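# Seat the diffuser flat inside the light fitting

## Task

Place the diffuser so it lies flat within the light fitting, with each of its two short edges tucked beneath the fitting's lips.

## Robot and tools

Robot: two six-joint arms, left_arm and right_arm, each ending in a two-finger gripper whose fingers can fold. In the scene frame the origin sits at table-top height midway between the nominal bases, +z points up, +x points out over the table, and left_arm is on the +y side. Calibrated bases: left_arm at (-0.041, +0.444, 0) m, right_arm at (-0.015, -0.454, 0) m, each turned slightly about z. Reported hand poses, velocities and targets are in that arm's own base frame; fixed cameras and the table use the scene frame. Motion offsets are along the current Hand target's own axes. Gripper axes: fingers point along +z, they open and close along y. end_effector_position is the spot between the pads when shut; fingertips extend about 33 mm past it at gaps up to 40 mm, only about 9 mm when wide open.

Row layout (shared by every tool that moves arms): one flat list of 18 numbers covering both arms, each in [-1, 1]. Numbers 1-9 are left_arm: dx, dy, dz, rx, ry, rz, then left_gripper position, force_limit, speed. Numbers 10-18 repeat this for right_arm and right_gripper. dx..rz are an offset, not a pose: they are measured from that arm's Hand target as it stood when the action or move began, along its axes. Scale: 1.0 equals 0.6 m of travel or 180 degrees; rx, ry, rz form one rotation vector. Sending the same offset again moves further. Sending six zeros re-requests the current Hand target. Gripper position is absolute: +1 fully open (140 mm), about -0.8 pads touching, -1 closes until blocked. force_limit sets squeeze (roughly 14 N at -1 up to 58 N at +1 for slow closes; faster closes squeeze harder). speed sets finger rate, about 30 mm/s at -1 to 250 mm/s at +1. Both start at +1. To leave a gripper unchanged, resend its last three numbers; a 0 is a real command.

execute_actions(actions, cameras): actions is a list of actions; each action is a table of up to 15 rows, one row per 1/30 s step. A short table repeats its final row to fill 15 steps. Every row in an action counts from the action's starting Hand target, not from the row before. An empty actions list returns state plus images. cameras: list of names, ["all"], or [] for none.

move(target, speed, blend, stop_force, zero, blocking, cameras): drives grippers in straight lines to offsets given as one 18-number row or a list of up to 15 rows, all counted from the same starting Hand targets. speed is top path speed in m/s (0.002 to 3.6, default 0.25; rotation capped at double this in rad/s), one value or one per target. blend is a corner radius in m for lists (0 means stop at each). stop_force (3 to 120 N, both arms) ends an arm's path when its wrist sensor feels that much push against the motion; do not rely on it while the gripper rotates, and omit it when pulling away from something you press on. zero (default true) re-zeros the sensor first. blocking=false returns after about 0.5 s but cannot combine with stop_force. Paths avoid nothing and last 0.5 to 10 s. The result adds a move: line giving the ending (done, off_target, moving, held, fault) and limits (paced = pose clipped, held = steps withheld).

wait(seconds 0-10): lets time pass holding commands. stop: brakes a running move. zoom_image(camera, region [x0, y0, x1, y1] in pixels, at most 504 by 504) enlarges part of the latest image from cam_high, cam_low, cam_far_left, cam_far_right, cam_left_wrist or cam_right_wrist. zero_wrist_force(arm) resets that wrist sensor. finished_scene(scene) ends the scene irreversibly; call it only once the diffuser stays seated with the robot let go.

Reading results: Hand target is the last commanded pose after clipping; the gripper may rest a bit short, so resend the gap as an offset. object_status: 0 moving, 1 blocked while opening, 2 blocked while closing (a grip; check for this after closing), 3 reached the set position or pads met. position_measured is in counts: 3 open, about 75 = 100 mm, 139 = 60 mm, 200 = 20 mm, 230 pads touching. Wrist force/torque are in the gripper's axes, force being what the surface pushes back; a third line shows the peak since the last shown. Wrist depth is a 7x7 grid of distances in mm, rows separated by ' / ', '-' meaning no value. Joint velocities may read within noise when still. Step readings list positions mid-action for execute_actions only.

Cautions: orientation commands are clipped to 32 degrees from the current one per step. Arms are stiff: aiming even slightly beyond a solid contact can trigger a fault stop (about 150 N net force, or joint torque limits of 136 N m for the big joints and 25.4 N m for the wrists), freezing that arm for 10 s. Approach contacts slowly. Never let the arms or grippers press or collide with each other; a clearance check may hold commands. Keep paths away from an arm's own base. Pressing fingertips into a surface folds the fingers and spoils the next grip; grip near the fingertip quarter of the pads for a firm hold. Do not drop parts, release them while moving, slam into things, or let anything leave the table. Holding loads or stretching arms out heats motors; a MOTOR HOT line warns, and 85 °C brakes the arm for 30 s or more. A loose object may occasionally get nudged by outside pushes.

Each tool is called after "Emit:" by a JSON object that holds its "api" and its "payload", one argument or row to a line.

## Session

Emit:
{"api": "execute_actions", "payload": {
  "actions": []
}}

Scene clock: 0.00 s.
left_arm: end_effector_position=(+0.6061, -0.4911, +0.1616) position_measured=3 object_status=3 end_effector_quat_wxyz=(-0.113, +0.982, -0.064, +0.134) | right_arm: end_effector_position=(+0.9554, +0.0400, +0.2263) position_measured=3 object_status=3 end_effector_quat_wxyz=(-0.068, +0.649, -0.093, +0.752)
Joint positions: left_arm=[-0.995 -0.915 1.028 -1.661 -1.218 2.273] | right_arm=[-0.12 -0.492 1.283 -4.074 -1.504 3.384]
Joint velocities: within noise
Joint torques (N m): no reading
Wrist force (N): no reading
Wrist torque (N m): no reading
Wrist force, peak (N): no reading
Wrist depth (mm): cam_left_wrist=[359 343 313 - 285 268 256 / 363 347 322 306 288 272 - / 371 351 328 310 297 275 263 / 382 140 336 313 296 283 135 / - 354 344 315 - - 122 / - 375 352 322 307 291 274 / - 384 349 324 307 297 277] | cam_right_wrist=[- - - - 1377 1460 - / - - - - - - 1757 / 1480 - 1491 1522 - 1279 1144 / - 131 1743 1385 1144 145 122 / - 120 1702 908 - 1318 105 / - - 1947 1743 1403 388 339 / - 1879 386 357 331 307 294]
Hand target: left_arm +0.6061, -0.4911, +0.1616; -0.113, +0.982, -0.064, +0.134 | right_arm +0.9554, +0.0400, +0.2263; -0.068, +0.649, -0.093, +0.752
Tool commands: left_gripper/position=+1.0 left_gripper/force_limit=+1.0 left_gripper/speed=+1.0 right_gripper/position=+1.0 right_gripper/force_limit=+1.0 right_gripper/speed=+1.0

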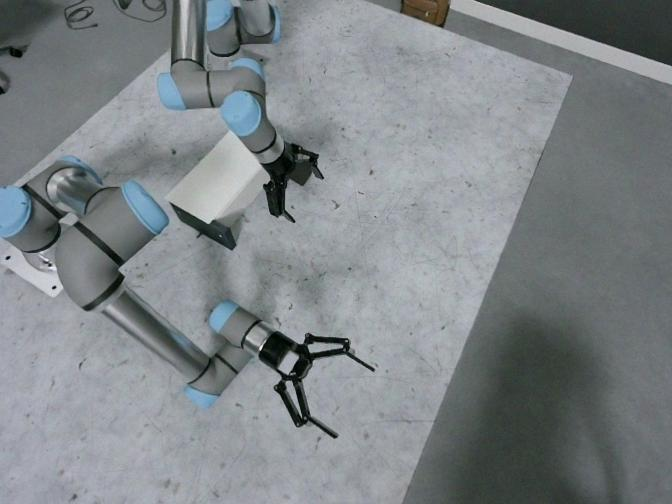

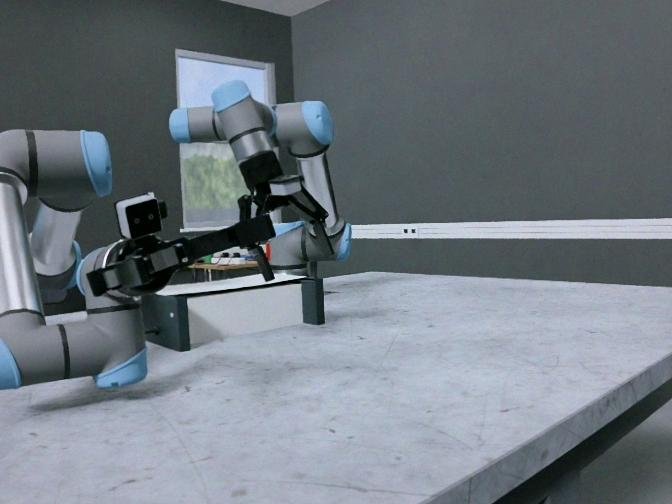

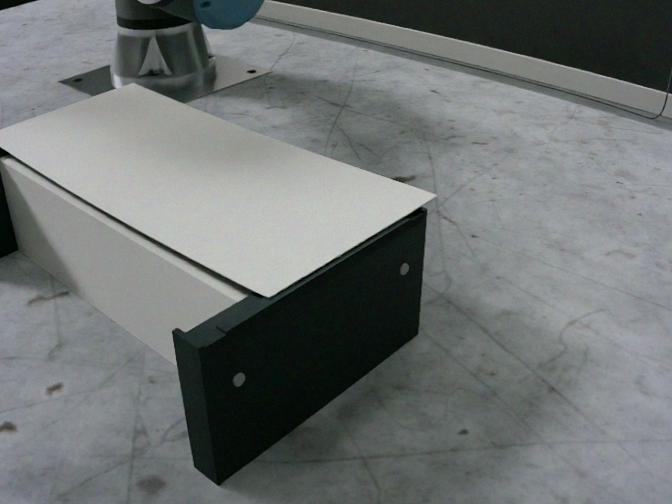

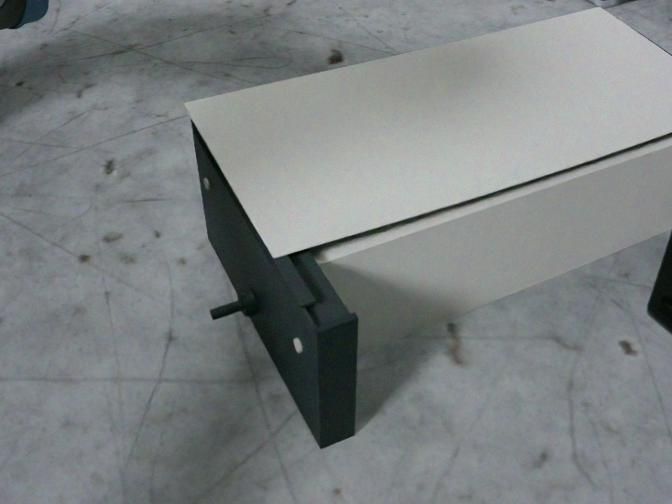

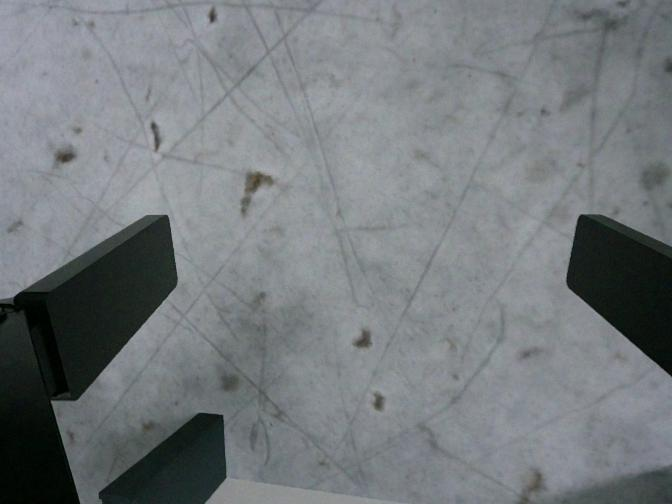

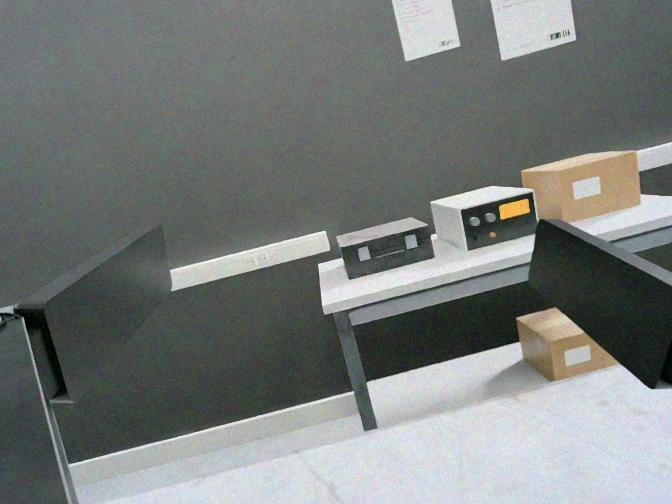

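Emit:
{"api": "zoom_image", "payload": {
  "camera": "cam_far_left",
  "region": [150, 180, 450, 405]
}}

Emit:
{"api": "zoom_image", "payload": {
  "camera": "cam_far_right",
  "region": [160, 80, 400, 260]
}}

Emit:
{"api": "zoom_image", "payload": {
  "camera": "cam_far_right",
  "region": [230, 220, 390, 340]
}}

Emit:
{"api": "zoom_image", "payload": {
  "camera": "cam_high",
  "region": [150, 100, 340, 260]
}}

Emit:
{"api": "zoom_image", "payload": {
  "camera": "cam_far_left",
  "region": [0, 60, 200, 210]
}}

Scaled by 1.680 from the camera's 672x504 image, which has a finer 960x720 frame.

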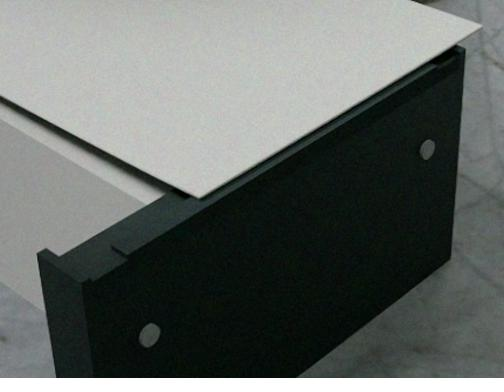

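Scaled by 2.100 from the camera's 672x504 image, which has a finer 960x720 frame.

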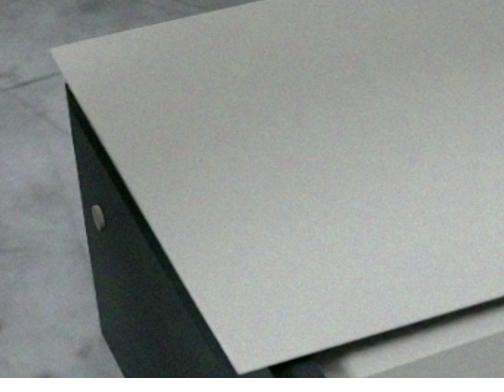

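Scaled by 3.150 from the camera's 672x504 image, which has a finer 960x720 frame.

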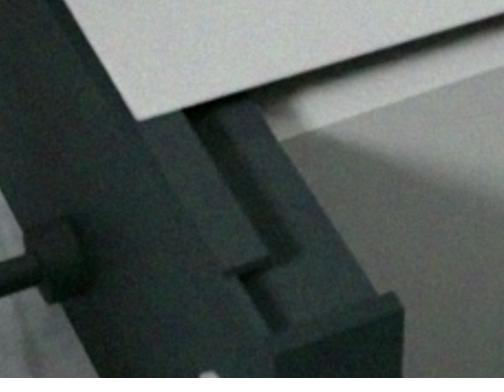

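Scaled by 2.653 from the camera's 672x504 image, which has a finer 960x720 frame.

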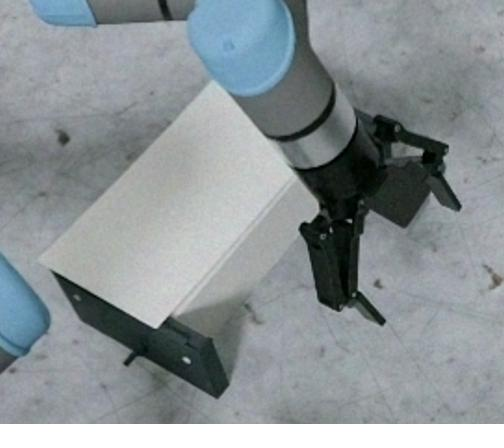

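Scaled by 2.520 from the camera's 672x504 image, which has a finer 960x720 frame.

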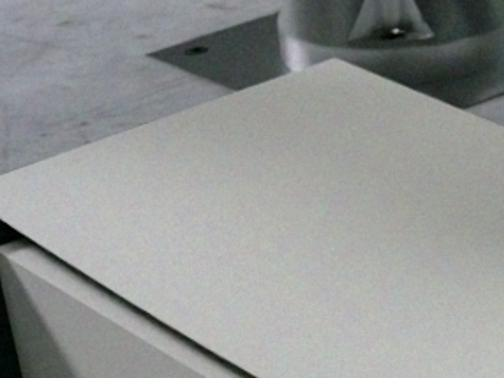

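Emit:
{"api": "move", "payload": {
  "target": [-0.255,-0.267,-0.155,-0.0754,-0.0832,-0.018,-1,-1,0,0.085,-0.3575,-0.882,-0.0516,-0.543,-0.0653,-1,-1,0],
  "speed": 0.4,
  "cameras": ["all"]
}}

Scene clock: 15.53 s.
left_arm: end_effector_position=(+0.4493, -0.3316, +0.2490) position_measured=233 object_status=3 end_effector_quat_wxyz=(+0.000, +0.999, -0.036, +0.000) | right_arm: end_effector_position=(+0.4286, +0.2650, +0.2506) position_measured=233 object_status=3 end_effector_quat_wxyz=(+0.000, +1.000, -0.005, +0.001)
Joint positions: left_arm=[-0.877 -1.45 1.512 -1.633 -1.57 2.337] | right_arm=[0.286 -1.584 1.65 -1.639 -1.571 3.437]
Joint torques (N m): left_arm=[13 -36.7 -13.24 -1.45 -1.09 1.48] | right_arm=[9.24 -14.09 -38.08 -0.88 1.65 1.29]
Wrist force (N): left_arm=[-0.7 0.2 0.3] | right_arm=[-2.3 3.4 -1.4]
Wrist torque (N m): left_arm=[0.02 0.20 0.05] | right_arm=[1.18 0.64 -0.39]
Wrist force, peak (N): left_arm=[-1.3 -0.1 -0.3] | right_arm=[-2.5 3.4 -1.5]
Wrist depth (mm): cam_left_wrist=[- 347 - 349 345 343 340 / - 367 365 364 - - 359 / 406 401 384 289 381 381 375 / 417 412 - - 292 295 293 / 443 432 - - 89 89 - / - - - - - - - / - - - - - - -] | cam_right_wrist=[345 339 338 343 343 345 346 / 356 358 361 360 363 363 364 / 380 379 383 379 388 391 397 / - 307 - 126 407 413 416 / 314 311 79 - 83 89 441 / - - - - - - - / - - - - - - -]
Hand target: left_arm +0.4493, -0.3316, +0.2490; +0.000, +0.999, -0.036, +0.000 | right_arm +0.4286, +0.2650, +0.2506; +0.000, +1.000, -0.005, +0.001
Off the commanded pose: left_arm 0.000 m, 0 deg | right_arm 0.000 m, 0 deg.
move: done
camera_calibration:
cam_left_wrist: T_world_to_cam=[[-0.081486, -0.996511, -0.0180273, -0.277219], [-0.939084, 0.0707055, 0.336337, 0.364074], [-0.333889, 0.0443359, -0.941569, 0.542123], [0, 0, 0, 1]] pos_world=[0.500315, -0.326029, 0.382997]
cam_right_wrist: T_world_to_cam=[[-0.0254302, -0.999012, 0.0364563, 0.273359], [-0.940832, 0.0362446, 0.33693, 0.309389], [-0.337918, -0.0257311, -0.940824, 0.531679], [0, 0, 0, 1]] pos_world=[0.477698, 0.275556, 0.386008]

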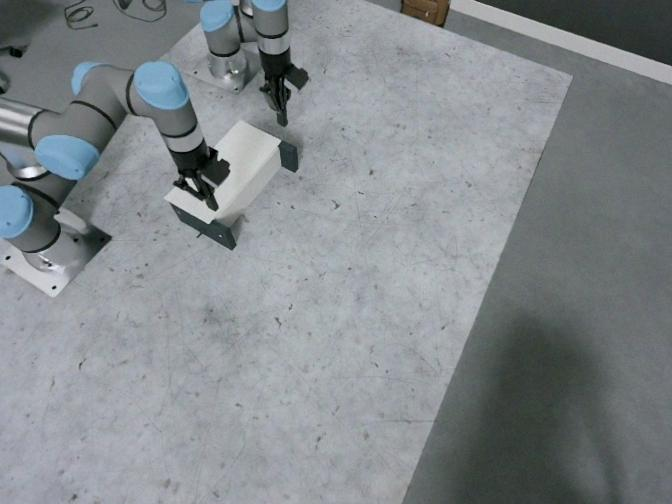

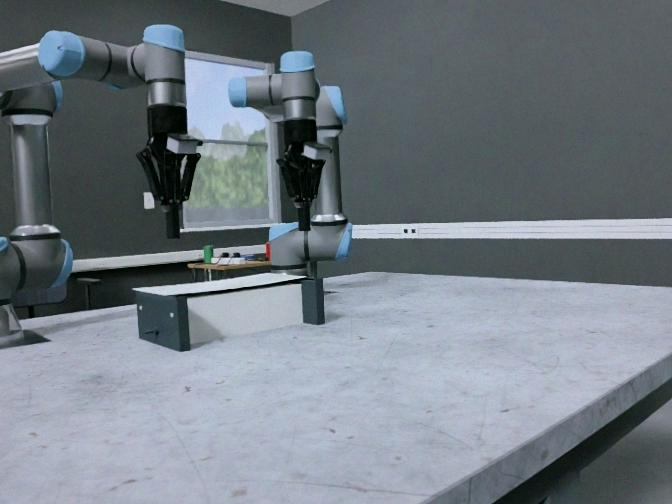

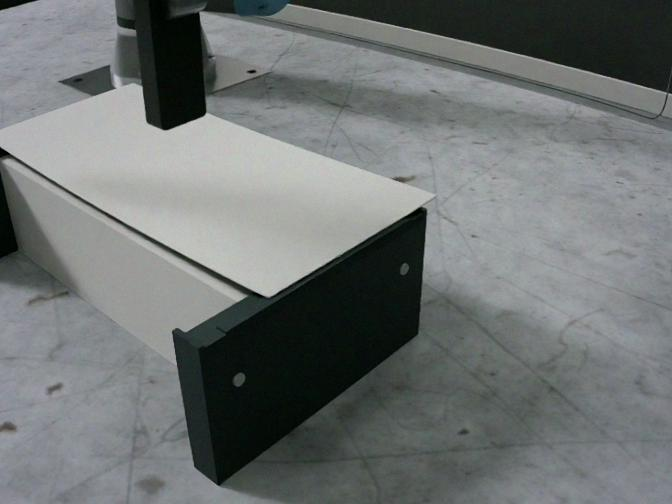

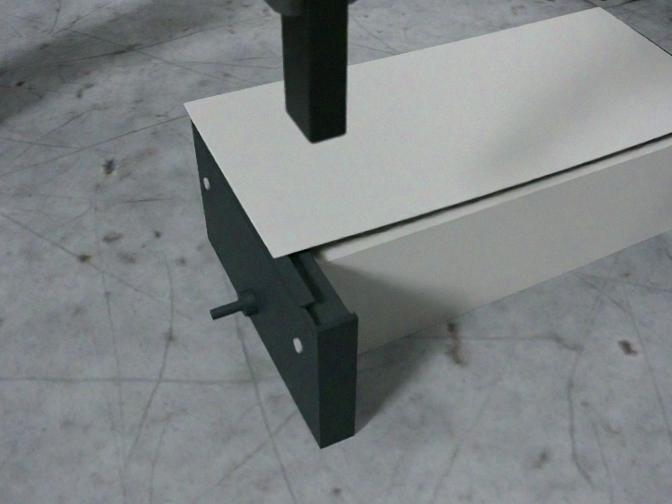

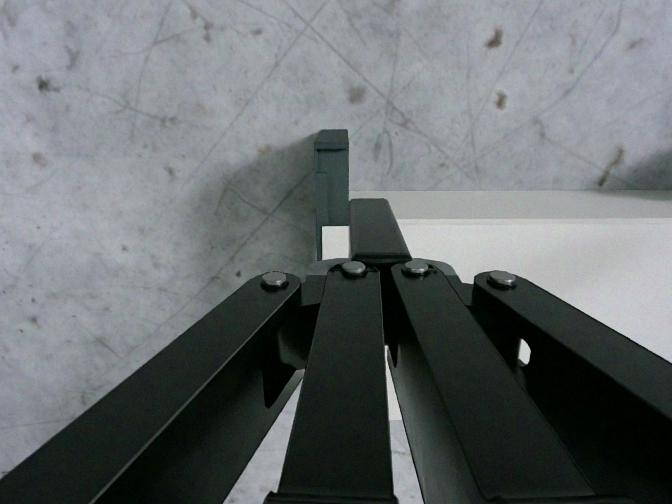

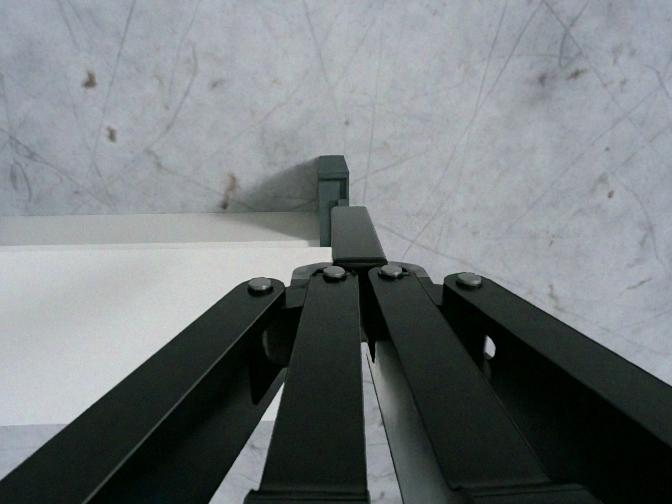

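Emit:
{"api": "zoom_image", "payload": {
  "camera": "cam_left_wrist",
  "region": [280, 110, 420, 270]
}}

Emit:
{"api": "zoom_image", "payload": {
  "camera": "cam_right_wrist",
  "region": [270, 140, 410, 270]
}}

Scaled by 3.150 from the camera's 672x504 image, which has a finer 960x720 frame.

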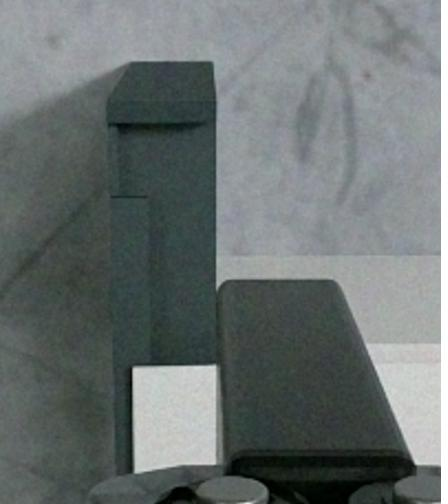

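Scaled by 3.600 from the camera's 672x504 image, which has a finer 960x720 frame.

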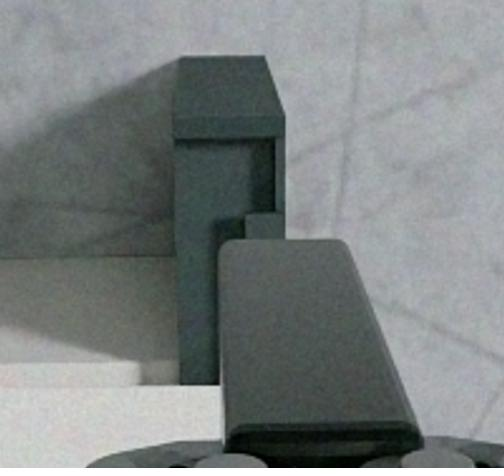

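Emit:
{"api": "move", "payload": {
  "target": [-0.1513,-0.0198,0.168,0,0,0,-1,-1,0,-0.1757,-0.0078,0.171,0,0,0,-1,-1,0],
  "cameras": ["cam_far_left","cam_far_right"]
}}

Emit:
{"api": "move", "payload": {
  "target": [0,0,0.035,0,0,0,-1,-1,0,0,0,0.035,0,0,0,-1,-1,0],
  "speed": 0.01,
  "stop_force": 4,
  "cameras": ["cam_far_left","cam_far_right"]
}}

Scene clock: 20.77 s.
left_arm: end_effector_position=(+0.3597, -0.3131, +0.1483) position_measured=233 object_status=3 end_effector_quat_wxyz=(+0.000, +0.999, -0.036, +0.000) | right_arm: end_effector_position=(+0.3235, +0.2707, +0.1478) position_measured=233 object_status=3 end_effector_quat_wxyz=(+0.000, +1.000, -0.005, +0.001)
Joint positions: left_arm=[-1 -1.6 1.933 -1.903 -1.57 2.214] | right_arm=[0.375 -1.743 2.06 -1.89 -1.571 3.526]
Joint torques (N m): left_arm=[-14.51 -29.5 -10.41 -5.2 1.73 -1.78] | right_arm=[8.84 -25.6 -12.63 -5.65 -1.15 1.41]
Wrist force (N): left_arm=[-0.6 0.5 -0.1] | right_arm=[-2.1 3.4 -1.6]
Wrist torque (N m): left_arm=[0.07 0.18 0.13] | right_arm=[1.11 0.58 -0.42]
Wrist force, peak (N): left_arm=[-1.9 0.2 1.2] | right_arm=[-2.1 3.7 -1.7]
Wrist depth (mm): cam_left_wrist=[259 - 255 164 257 251 251 / 271 271 269 166 166 166 168 / 287 285 285 174 173 173 176 / 306 301 298 293 181 186 186 / 322 - - - 89 89 196 / - - - - - - - / - - - - - - -] | cam_right_wrist=[246 247 248 161 251 251 252 / 167 165 165 164 266 267 266 / 174 173 173 170 283 282 287 / 185 184 183 127 296 302 303 / 198 196 91 - 83 314 326 / - - - - - - - / - - - - - - -]
Hand target: left_arm +0.3596, -0.3131, +0.1482; +0.000, +0.999, -0.036, +0.000 | right_arm +0.3234, +0.2707, +0.1478; +0.000, +1.000, -0.005, +0.001
Off the commanded pose: left_arm 0.000 m, 0 deg | right_arm 0.000 m, 0 deg.
move: done
Images, in order (width x height): cam_far_left 672x504, cam_far_right 672x504.

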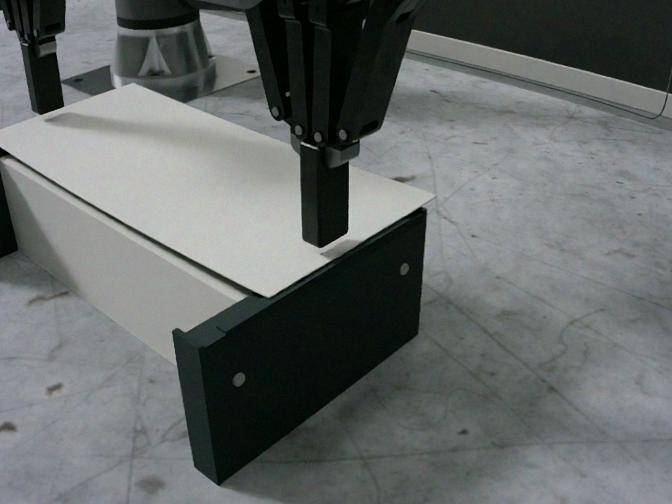

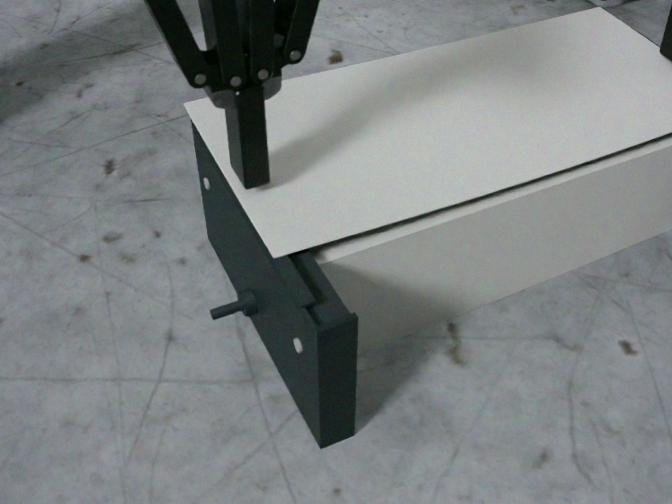

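Scene clock: 22.67 s.
left_arm: end_effector_position=(+0.3596, -0.3131, +0.1408) position_measured=233 object_status=3 end_effector_quat_wxyz=(+0.000, +0.999, -0.036, +0.000) | right_arm: end_effector_position=(+0.3234, +0.2707, +0.1411) position_measured=233 object_status=3 end_effector_quat_wxyz=(+0.000, +1.000, -0.005, +0.001)
Joint positions: left_arm=[-1 -1.594 1.947 -1.923 -1.57 2.214] | right_arm=[0.375 -1.737 2.074 -1.909 -1.571 3.526]
Joint torques (N m): left_arm=[-14.42 -25.87 -28.37 -1.27 1.71 -1.95] | right_arm=[6.31 -22.64 -34.19 -0.99 0.07 1.24]
Wrist force (N): left_arm=[-1.4 0.2 -4.9] | right_arm=[-3.3 4.0 -6.7]
Wrist torque (N m): left_arm=[0.12 0.14 0.13] | right_arm=[1.12 0.52 -0.42]
Wrist force, peak (N): left_arm=[-2.5 -1.6 -16.0] | right_arm=[-7.6 6.1 -22.3]
Wrist depth (mm): cam_left_wrist=[246 249 248 154 246 245 243 / 263 264 261 159 159 160 162 / 279 281 277 167 166 169 169 / 292 295 291 - 121 180 179 / 326 311 - - 89 89 188 / - - - - - - - / - - - - - - -] | cam_right_wrist=[240 241 242 153 244 245 246 / 160 159 158 158 259 259 261 / 167 167 167 164 276 279 277 / 178 178 175 126 289 297 296 / 191 188 79 - 84 307 318 / - - - - - - - / - - - - - - -]
Hand target: left_arm +0.3596, -0.3131, +0.1408; +0.000, +0.999, -0.036, +0.000 (not the last commanded pose) | right_arm +0.3234, +0.2707, +0.1411; +0.000, +1.000, -0.005, +0.001 (not the last commanded pose)
Off the commanded pose: left_arm 0.014 m, 0 deg | right_arm 0.014 m, 0 deg.
move: contact (left_arm, right_arm)
Images, in order (width x height): cam_far_left 672x504, cam_far_right 672x504.

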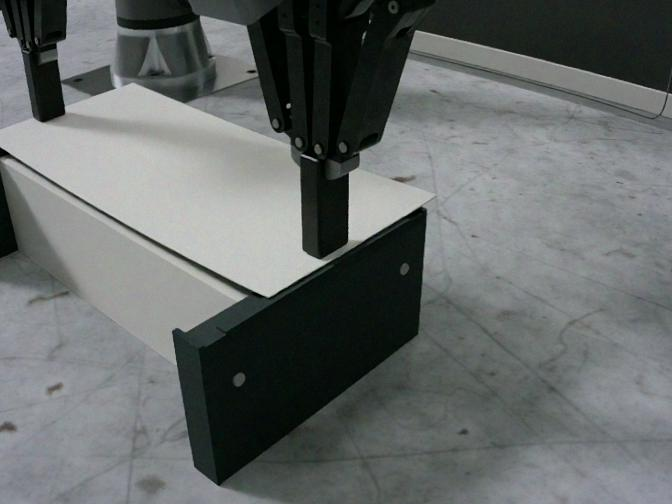

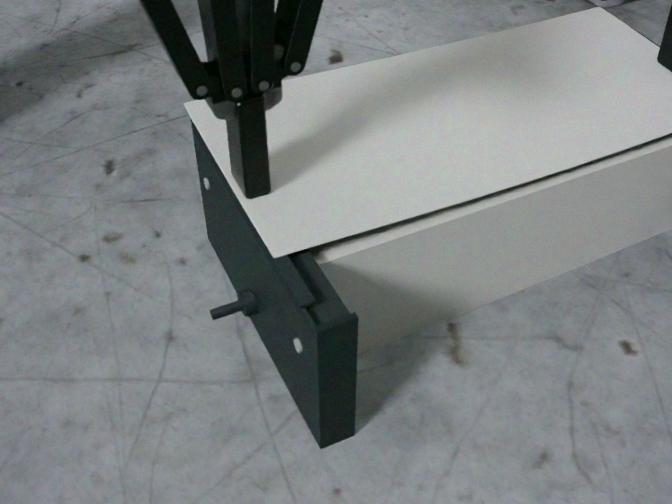

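Emit:
{"api": "move", "payload": {
  "target": [
    [0,0,-0.06,0,0,0,-1,-1,0,0,0,-0.06,0,0,0,-1,-1,0],
    [-0.2043,0.099,-0.06,0,0,0,-1,-1,0,-0.2065,-0.096,-0.06,0,0,0,-1,-1,0],
    [-0.2043,0.099,0.0063,0,0,0,-1,-1,0,-0.2065,-0.096,0.0063,0,0,0,-1,-1,0]
  ],
  "blend": [0.015,0.015,0],
  "cameras": ["all"]
}}

Scene clock: 25.63 s.
left_arm: end_effector_position=(+0.2331, -0.3633, +0.1370) position_measured=233 object_status=3 end_effector_quat_wxyz=(+0.000, +0.999, -0.036, +0.000) | right_arm: end_effector_position=(+0.2001, +0.3294, +0.1372) position_measured=233 object_status=3 end_effector_quat_wxyz=(+0.000, +1.000, -0.005, +0.001)
Joint positions: left_arm=[-1.315 -1.706 2.058 -1.923 -1.57 1.9] | right_arm=[0.672 -1.833 2.157 -1.896 -1.571 3.823]
Joint torques (N m): left_arm=[-14.17 -10.04 -10.66 -5.32 1.73 -2.14] | right_arm=[7.68 -0.84 -12.93 -5.51 -1.29 1.24]
Wrist force (N): left_arm=[-0.5 0.4 0.1] | right_arm=[-1.9 3.6 -1.7]
Wrist torque (N m): left_arm=[0.07 0.15 0.12] | right_arm=[1.18 0.55 -0.37]
Wrist force, peak (N): left_arm=[-1.3 -0.4 -6.6] | right_arm=[-3.0 3.9 -7.7]
Wrist depth (mm): cam_left_wrist=[247 148 147 148 149 148 146 / 261 256 155 158 156 156 156 / 276 274 161 163 271 270 162 / - 289 290 - 281 283 289 / 312 307 - - 89 89 298 / - - - - - - - / - - - - - - -] | cam_right_wrist=[145 146 146 145 146 236 242 / 153 154 154 154 153 250 258 / 268 163 274 162 163 271 276 / 284 287 283 126 287 291 294 / 303 296 79 - 84 303 314 / - - - - - - - / - - - - - - -]
Hand target: left_arm +0.2331, -0.3634, +0.1369; +0.000, +0.999, -0.036, +0.000 | right_arm +0.2001, +0.3295, +0.1371; +0.000, +1.000, -0.005, +0.001
Off the commanded pose: left_arm 0.000 m, 0 deg | right_arm 0.000 m, 0 deg.
move: done
camera_calibration:
cam_left_wrist: T_world_to_cam=[[-0.0814949, -0.996511, -0.0180241, -0.328443], [-0.939083, 0.070715, 0.336337, 0.200958], [-0.333889, 0.0443358, -0.941569, 0.365886], [0, 0, 0, 1]] pos_world=[0.284115, -0.357729, 0.270997]
cam_right_wrist: T_world_to_cam=[[-0.0254208, -0.999012, 0.0364618, 0.336015], [-0.940757, 0.0362433, 0.337139, 0.130207], [-0.338127, -0.0257314, -0.940749, 0.349464], [0, 0, 0, 1]] pos_world=[0.249199, 0.339956, 0.272608]

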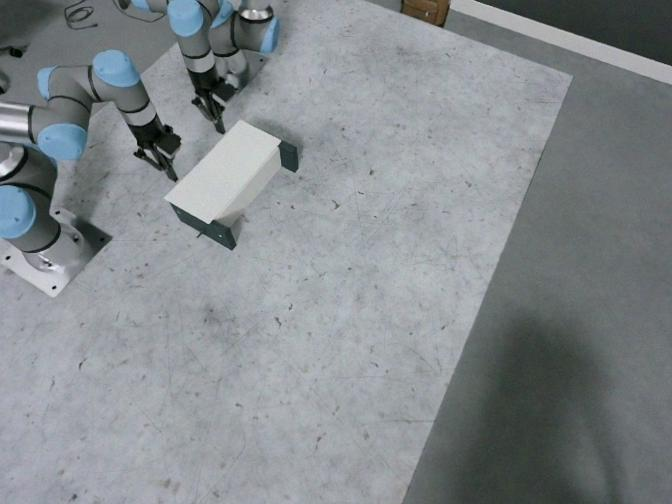

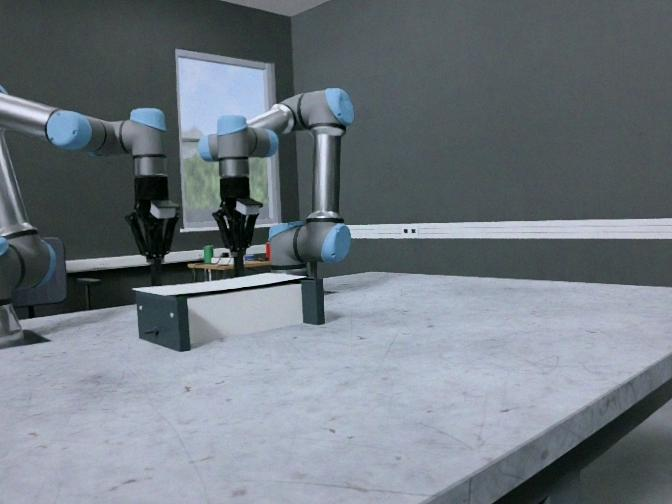

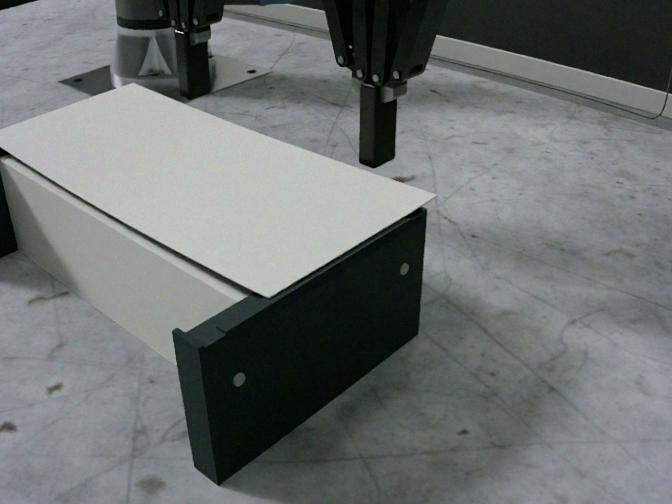

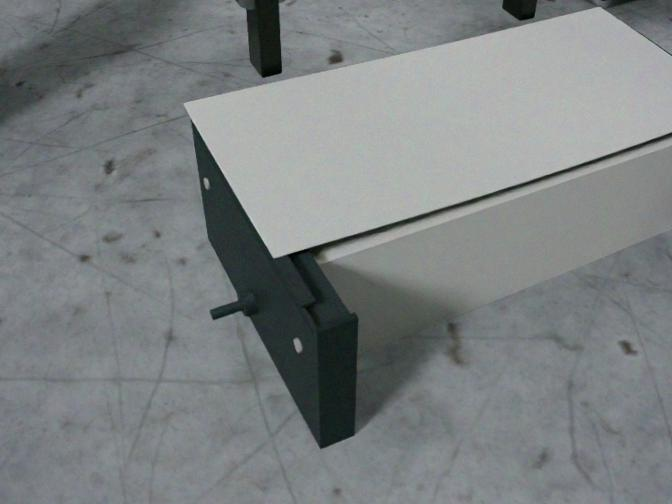

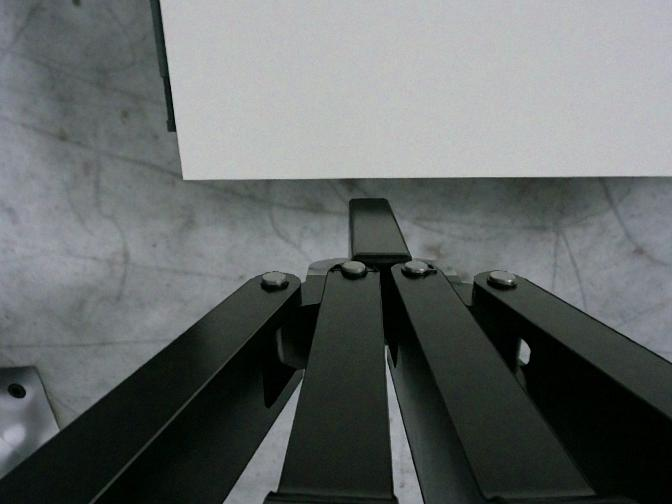

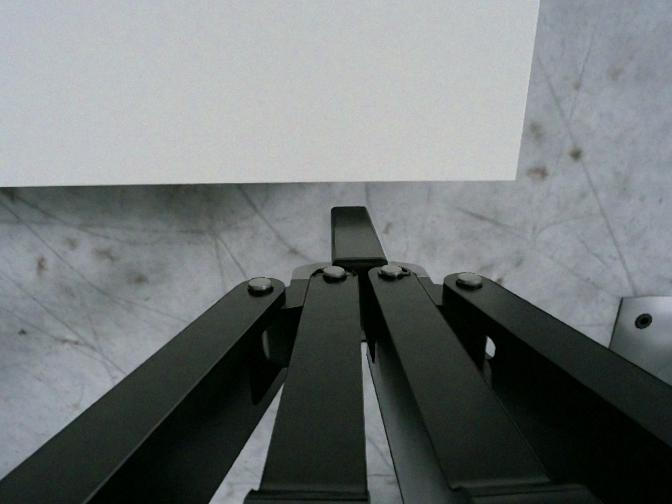

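Emit:
{"api": "move", "payload": {
  "target": [0.0733,0,0,0,0,0,-1,-1,0,0.0783,0,0,0,0,0,-1,-1,0],
  "speed": 0.03,
  "cameras": ["cam_far_left","cam_far_right","cam_left_wrist","cam_right_wrist"]
}}

Scene clock: 28.23 s.
left_arm: end_effector_position=(+0.2768, -0.3666, +0.1370) position_measured=233 object_status=3 end_effector_quat_wxyz=(+0.000, +0.999, -0.036, +0.000) end_effector_velocity=(+0.002, +0.000, -0.001) end_effector_angular_velocity=(+0.002, +0.000, +0.000) | right_arm: end_effector_position=(+0.2469, +0.3290, +0.1372) position_measured=233 object_status=3 end_effector_quat_wxyz=(+0.000, +1.000, -0.005, +0.001)
Joint positions: left_arm=[-1.219 -1.634 1.995 -1.931 -1.57 1.995] | right_arm=[0.598 -1.761 2.104 -1.915 -1.571 3.748]
Joint velocities: left_arm=[0.003 0.005 -0.002 0 0 0.003] | right_arm=[within noise]
Joint torques (N m): left_arm=[11.11 -11.91 -32.29 -5.28 0.15 1.92] | right_arm=[-11.49 -6.74 -34.37 -5.61 0.73 -1.53]
Wrist force (N): left_arm=[-1.1 0.1 0.3] | right_arm=[-2.0 3.4 -1.5]
Wrist torque (N m): left_arm=[0.00 0.23 0.05] | right_arm=[1.11 0.50 -0.22]
Wrist force, peak (N): left_arm=[-1.4 0.5 0.3] | right_arm=[-1.7 4.0 -1.7]
Wrist depth (mm): cam_left_wrist=[249 240 147 148 149 149 147 / 255 253 155 157 157 157 157 / - 270 164 166 166 166 164 / 296 294 289 134 281 286 288 / 313 - - - 89 88 293 / - - - - - - - / - - - - - - -] | cam_right_wrist=[146 146 147 145 145 237 243 / 155 156 155 155 154 251 257 / 167 165 165 162 163 269 274 / 284 284 284 126 283 290 293 / 305 296 79 - 83 304 314 / - - - - - - - / - - - - - - -]
Hand target: left_arm +0.2769, -0.3666, +0.1370; +0.000, +0.999, -0.036, +0.000 | right_arm +0.2471, +0.3290, +0.1372; +0.000, +1.000, -0.005, +0.001
Off the commanded pose: left_arm 0.000 m, 0 deg | right_arm 0.000 m, 0 deg.
move: done
camera_calibration:
cam_left_wrist: T_world_to_cam=[[-0.0814885, -0.996511, -0.018035, -0.328071], [-0.939115, 0.0707096, 0.336249, 0.242288], [-0.3338, 0.0443373, -0.941601, 0.380504], [0, 0, 0, 1]] pos_world=[0.327815, -0.360929, 0.270897]
cam_right_wrist: T_world_to_cam=[[-0.0254226, -0.999012, 0.0364624, 0.336805], [-0.940757, 0.0362452, 0.337139, 0.174249], [-0.338127, -0.0257314, -0.940749, 0.365278], [0, 0, 0, 1]] pos_world=[0.295999, 0.339556, 0.272608]
Images, in order (width x height): cam_far_left 672x504, cam_far_right 672x504, cam_left_wrist 672x504, cam_right_wrist 672x504.

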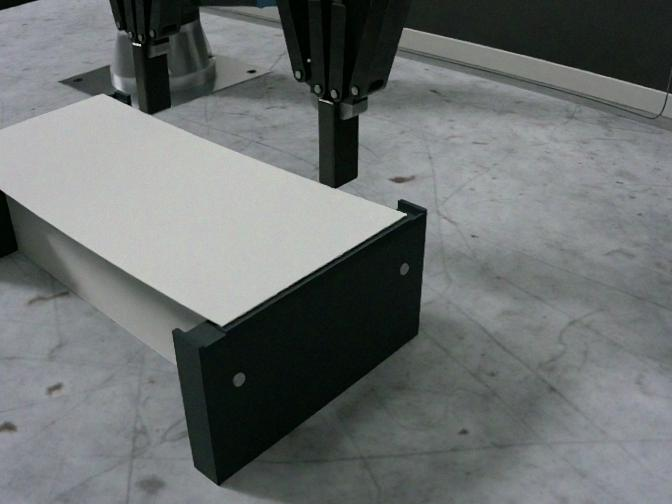

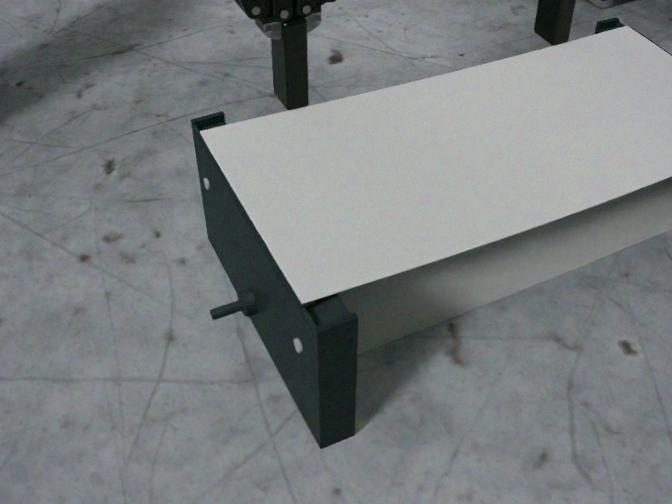

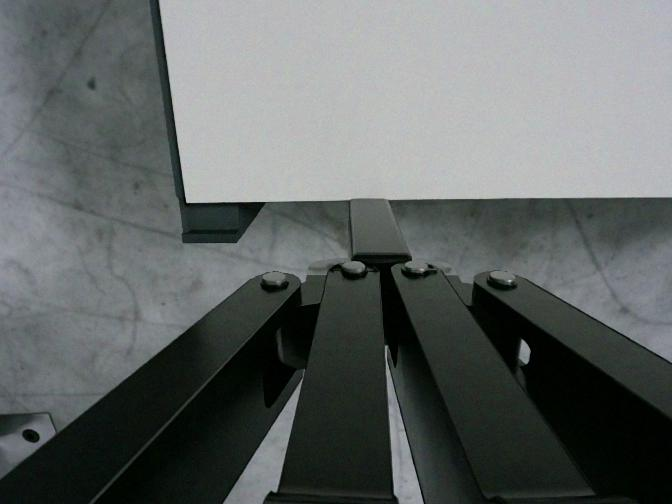

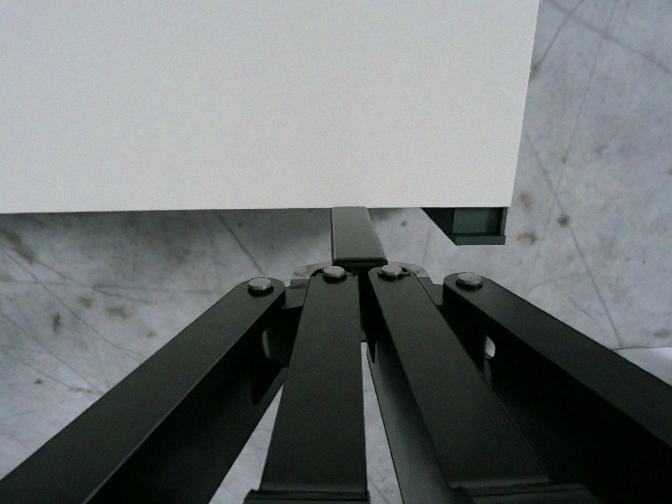

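Emit:
{"api": "zoom_image", "payload": {
  "camera": "cam_far_left",
  "region": [160, 190, 440, 370]
}}

Emit:
{"api": "zoom_image", "payload": {
  "camera": "cam_far_right",
  "region": [180, 100, 380, 350]
}}

Scaled by 1.800 from the camera's 672x504 image, which has a finer 960x720 frame.

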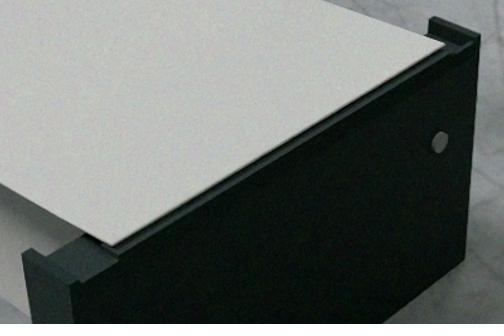

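Scaled by 2.016 from the camera's 672x504 image, which has a finer 960x720 frame.

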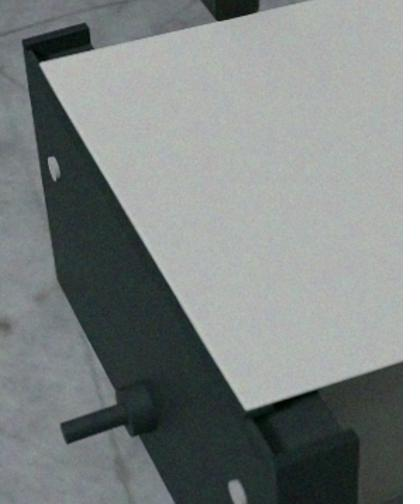

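Emit:
{"api": "move", "payload": {
  "target": [
    [-0.02,0,0,0,0,0,-1,-1,0,-0.02,0,0,0,0,0,-1,-1,0],
    [-0.02,0,-0.09,0,0,0,-1,-1,0,-0.02,0,-0.09,0,0,0,-1,-1,0],
    [0.162,-0.1552,-0.09,0,0,0,-1,-1,0,0.1627,0.1417,-0.09,0,0,0,-1,-1,0],
    [0.162,-0.1552,-0.0038,0,0,0,-1,-1,0,0.1627,0.1417,-0.0035,0,0,0,-1,-1,0]
  ],
  "blend": [0.005,0.02,0.02,0],
  "cameras": ["all"]
}}

Scene clock: 32.57 s.
left_arm: end_effector_position=(+0.3806, -0.2808, +0.1394) position_measured=233 object_status=3 end_effector_quat_wxyz=(+0.000, +0.999, -0.036, +0.000) | right_arm: end_effector_position=(+0.3438, +0.2431, +0.1395) position_measured=233 object_status=3 end_effector_quat_wxyz=(+0.000, +1.000, -0.005, +0.001)
Joint positions: left_arm=[-0.922 -1.603 1.959 -1.927 -1.57 2.293] | right_arm=[0.293 -1.737 2.078 -1.914 -1.571 3.444]
Joint torques (N m): left_arm=[12 -14.13 -12.56 -4.87 -1.04 1.56] | right_arm=[-11.67 -7.08 -12.04 -5.66 1.69 -1.58]
Wrist force (N): left_arm=[-0.6 0.3 -0.1] | right_arm=[-2.0 3.6 -1.6]
Wrist torque (N m): left_arm=[0.02 0.16 0.04] | right_arm=[1.20 0.58 -0.22]
Wrist force, peak (N): left_arm=[-1.4 -0.2 2.3] | right_arm=[-0.6 4.3 -3.0]
Wrist depth (mm): cam_left_wrist=[250 249 251 245 151 149 148 / 262 262 264 260 - 156 159 / 279 279 272 271 167 166 166 / 295 295 291 286 121 175 176 / - - - - 89 89 - / - - - - - - - / - - - - - - -] | cam_right_wrist=[236 235 149 240 243 243 244 / 155 155 154 254 257 258 259 / 168 165 166 265 273 275 278 / 176 175 172 126 286 294 296 / 189 187 79 - 83 307 317 / - - - - - - - / - - - - - - -]
Hand target: left_arm +0.3806, -0.2808, +0.1393; +0.000, +0.999, -0.036, +0.000 | right_arm +0.3439, +0.2431, +0.1394; +0.000, +1.000, -0.005, +0.001
Off the commanded pose: left_arm 0.000 m, 0 deg | right_arm 0.000 m, 0 deg.
move: done
camera_calibration:
cam_left_wrist: T_world_to_cam=[[-0.0814876, -0.996511, -0.0180268, -0.23407], [-0.939084, 0.0707073, 0.336337, 0.332823], [-0.333889, 0.0443359, -0.941569, 0.413732], [0, 0, 0, 1]] pos_world=[0.431615, -0.275129, 0.273397]
cam_right_wrist: T_world_to_cam=[[-0.0253868, -0.999009, 0.0365557, 0.253329], [-0.940758, 0.036243, 0.337135, 0.267748], [-0.338126, -0.0258313, -0.940746, 0.39802], [0, 0, 0, 1]] pos_world=[0.392899, 0.253656, 0.274908]

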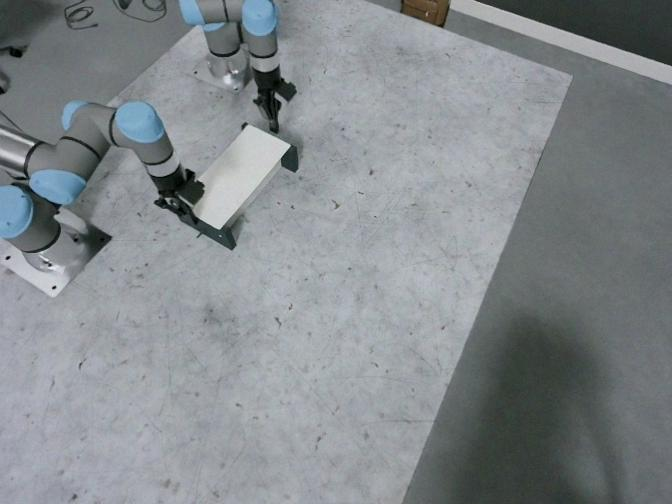

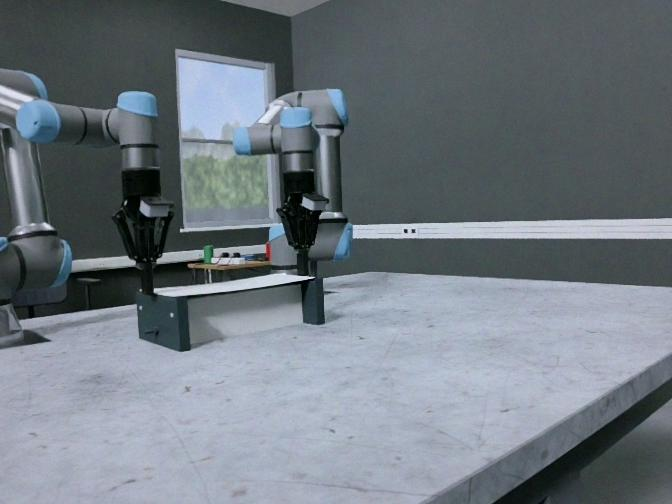

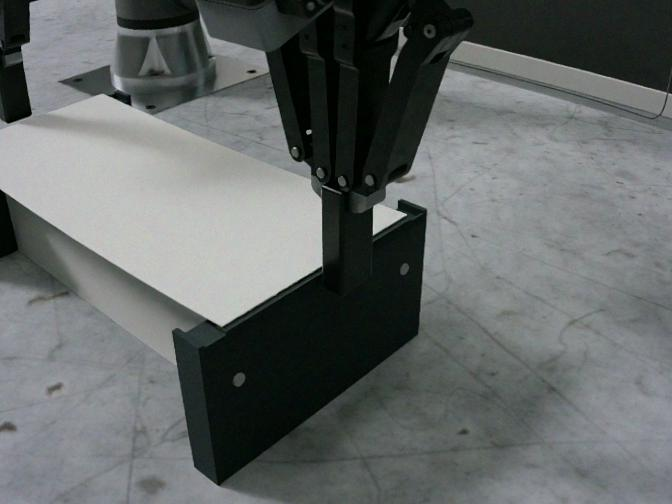

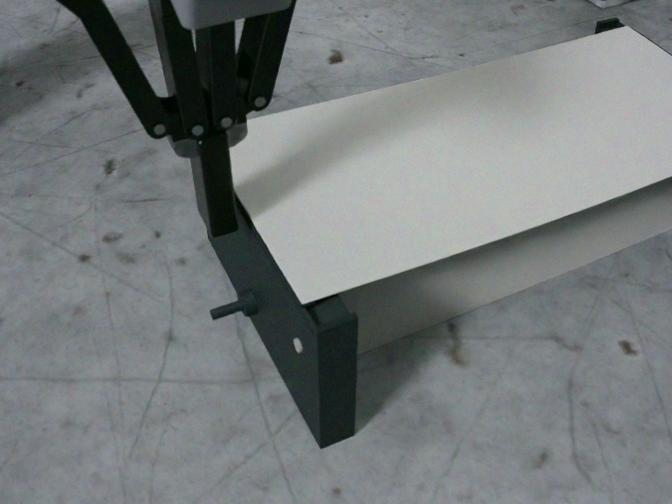

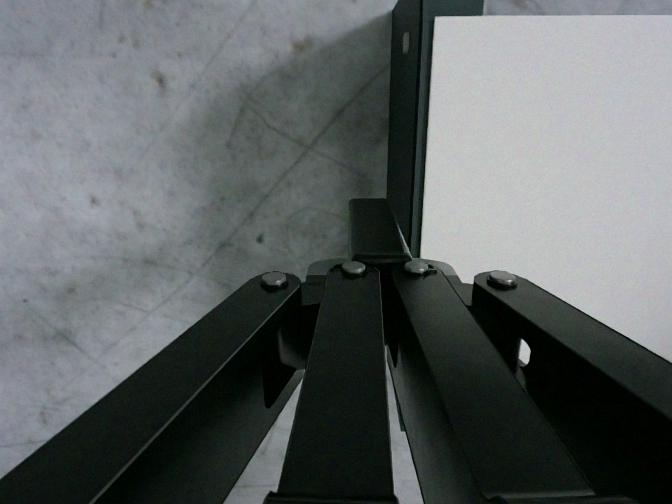

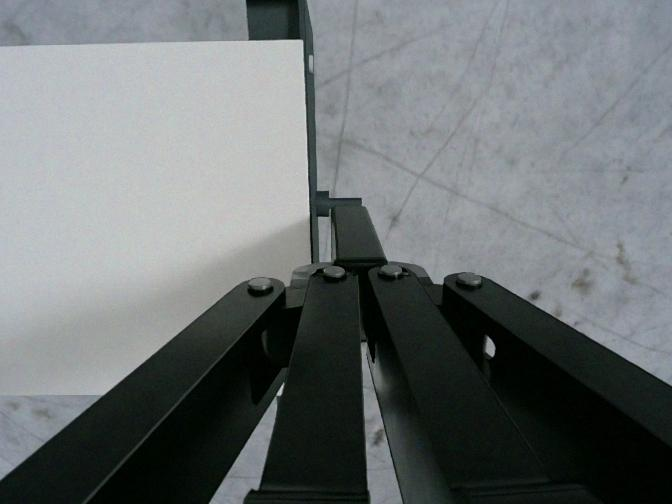

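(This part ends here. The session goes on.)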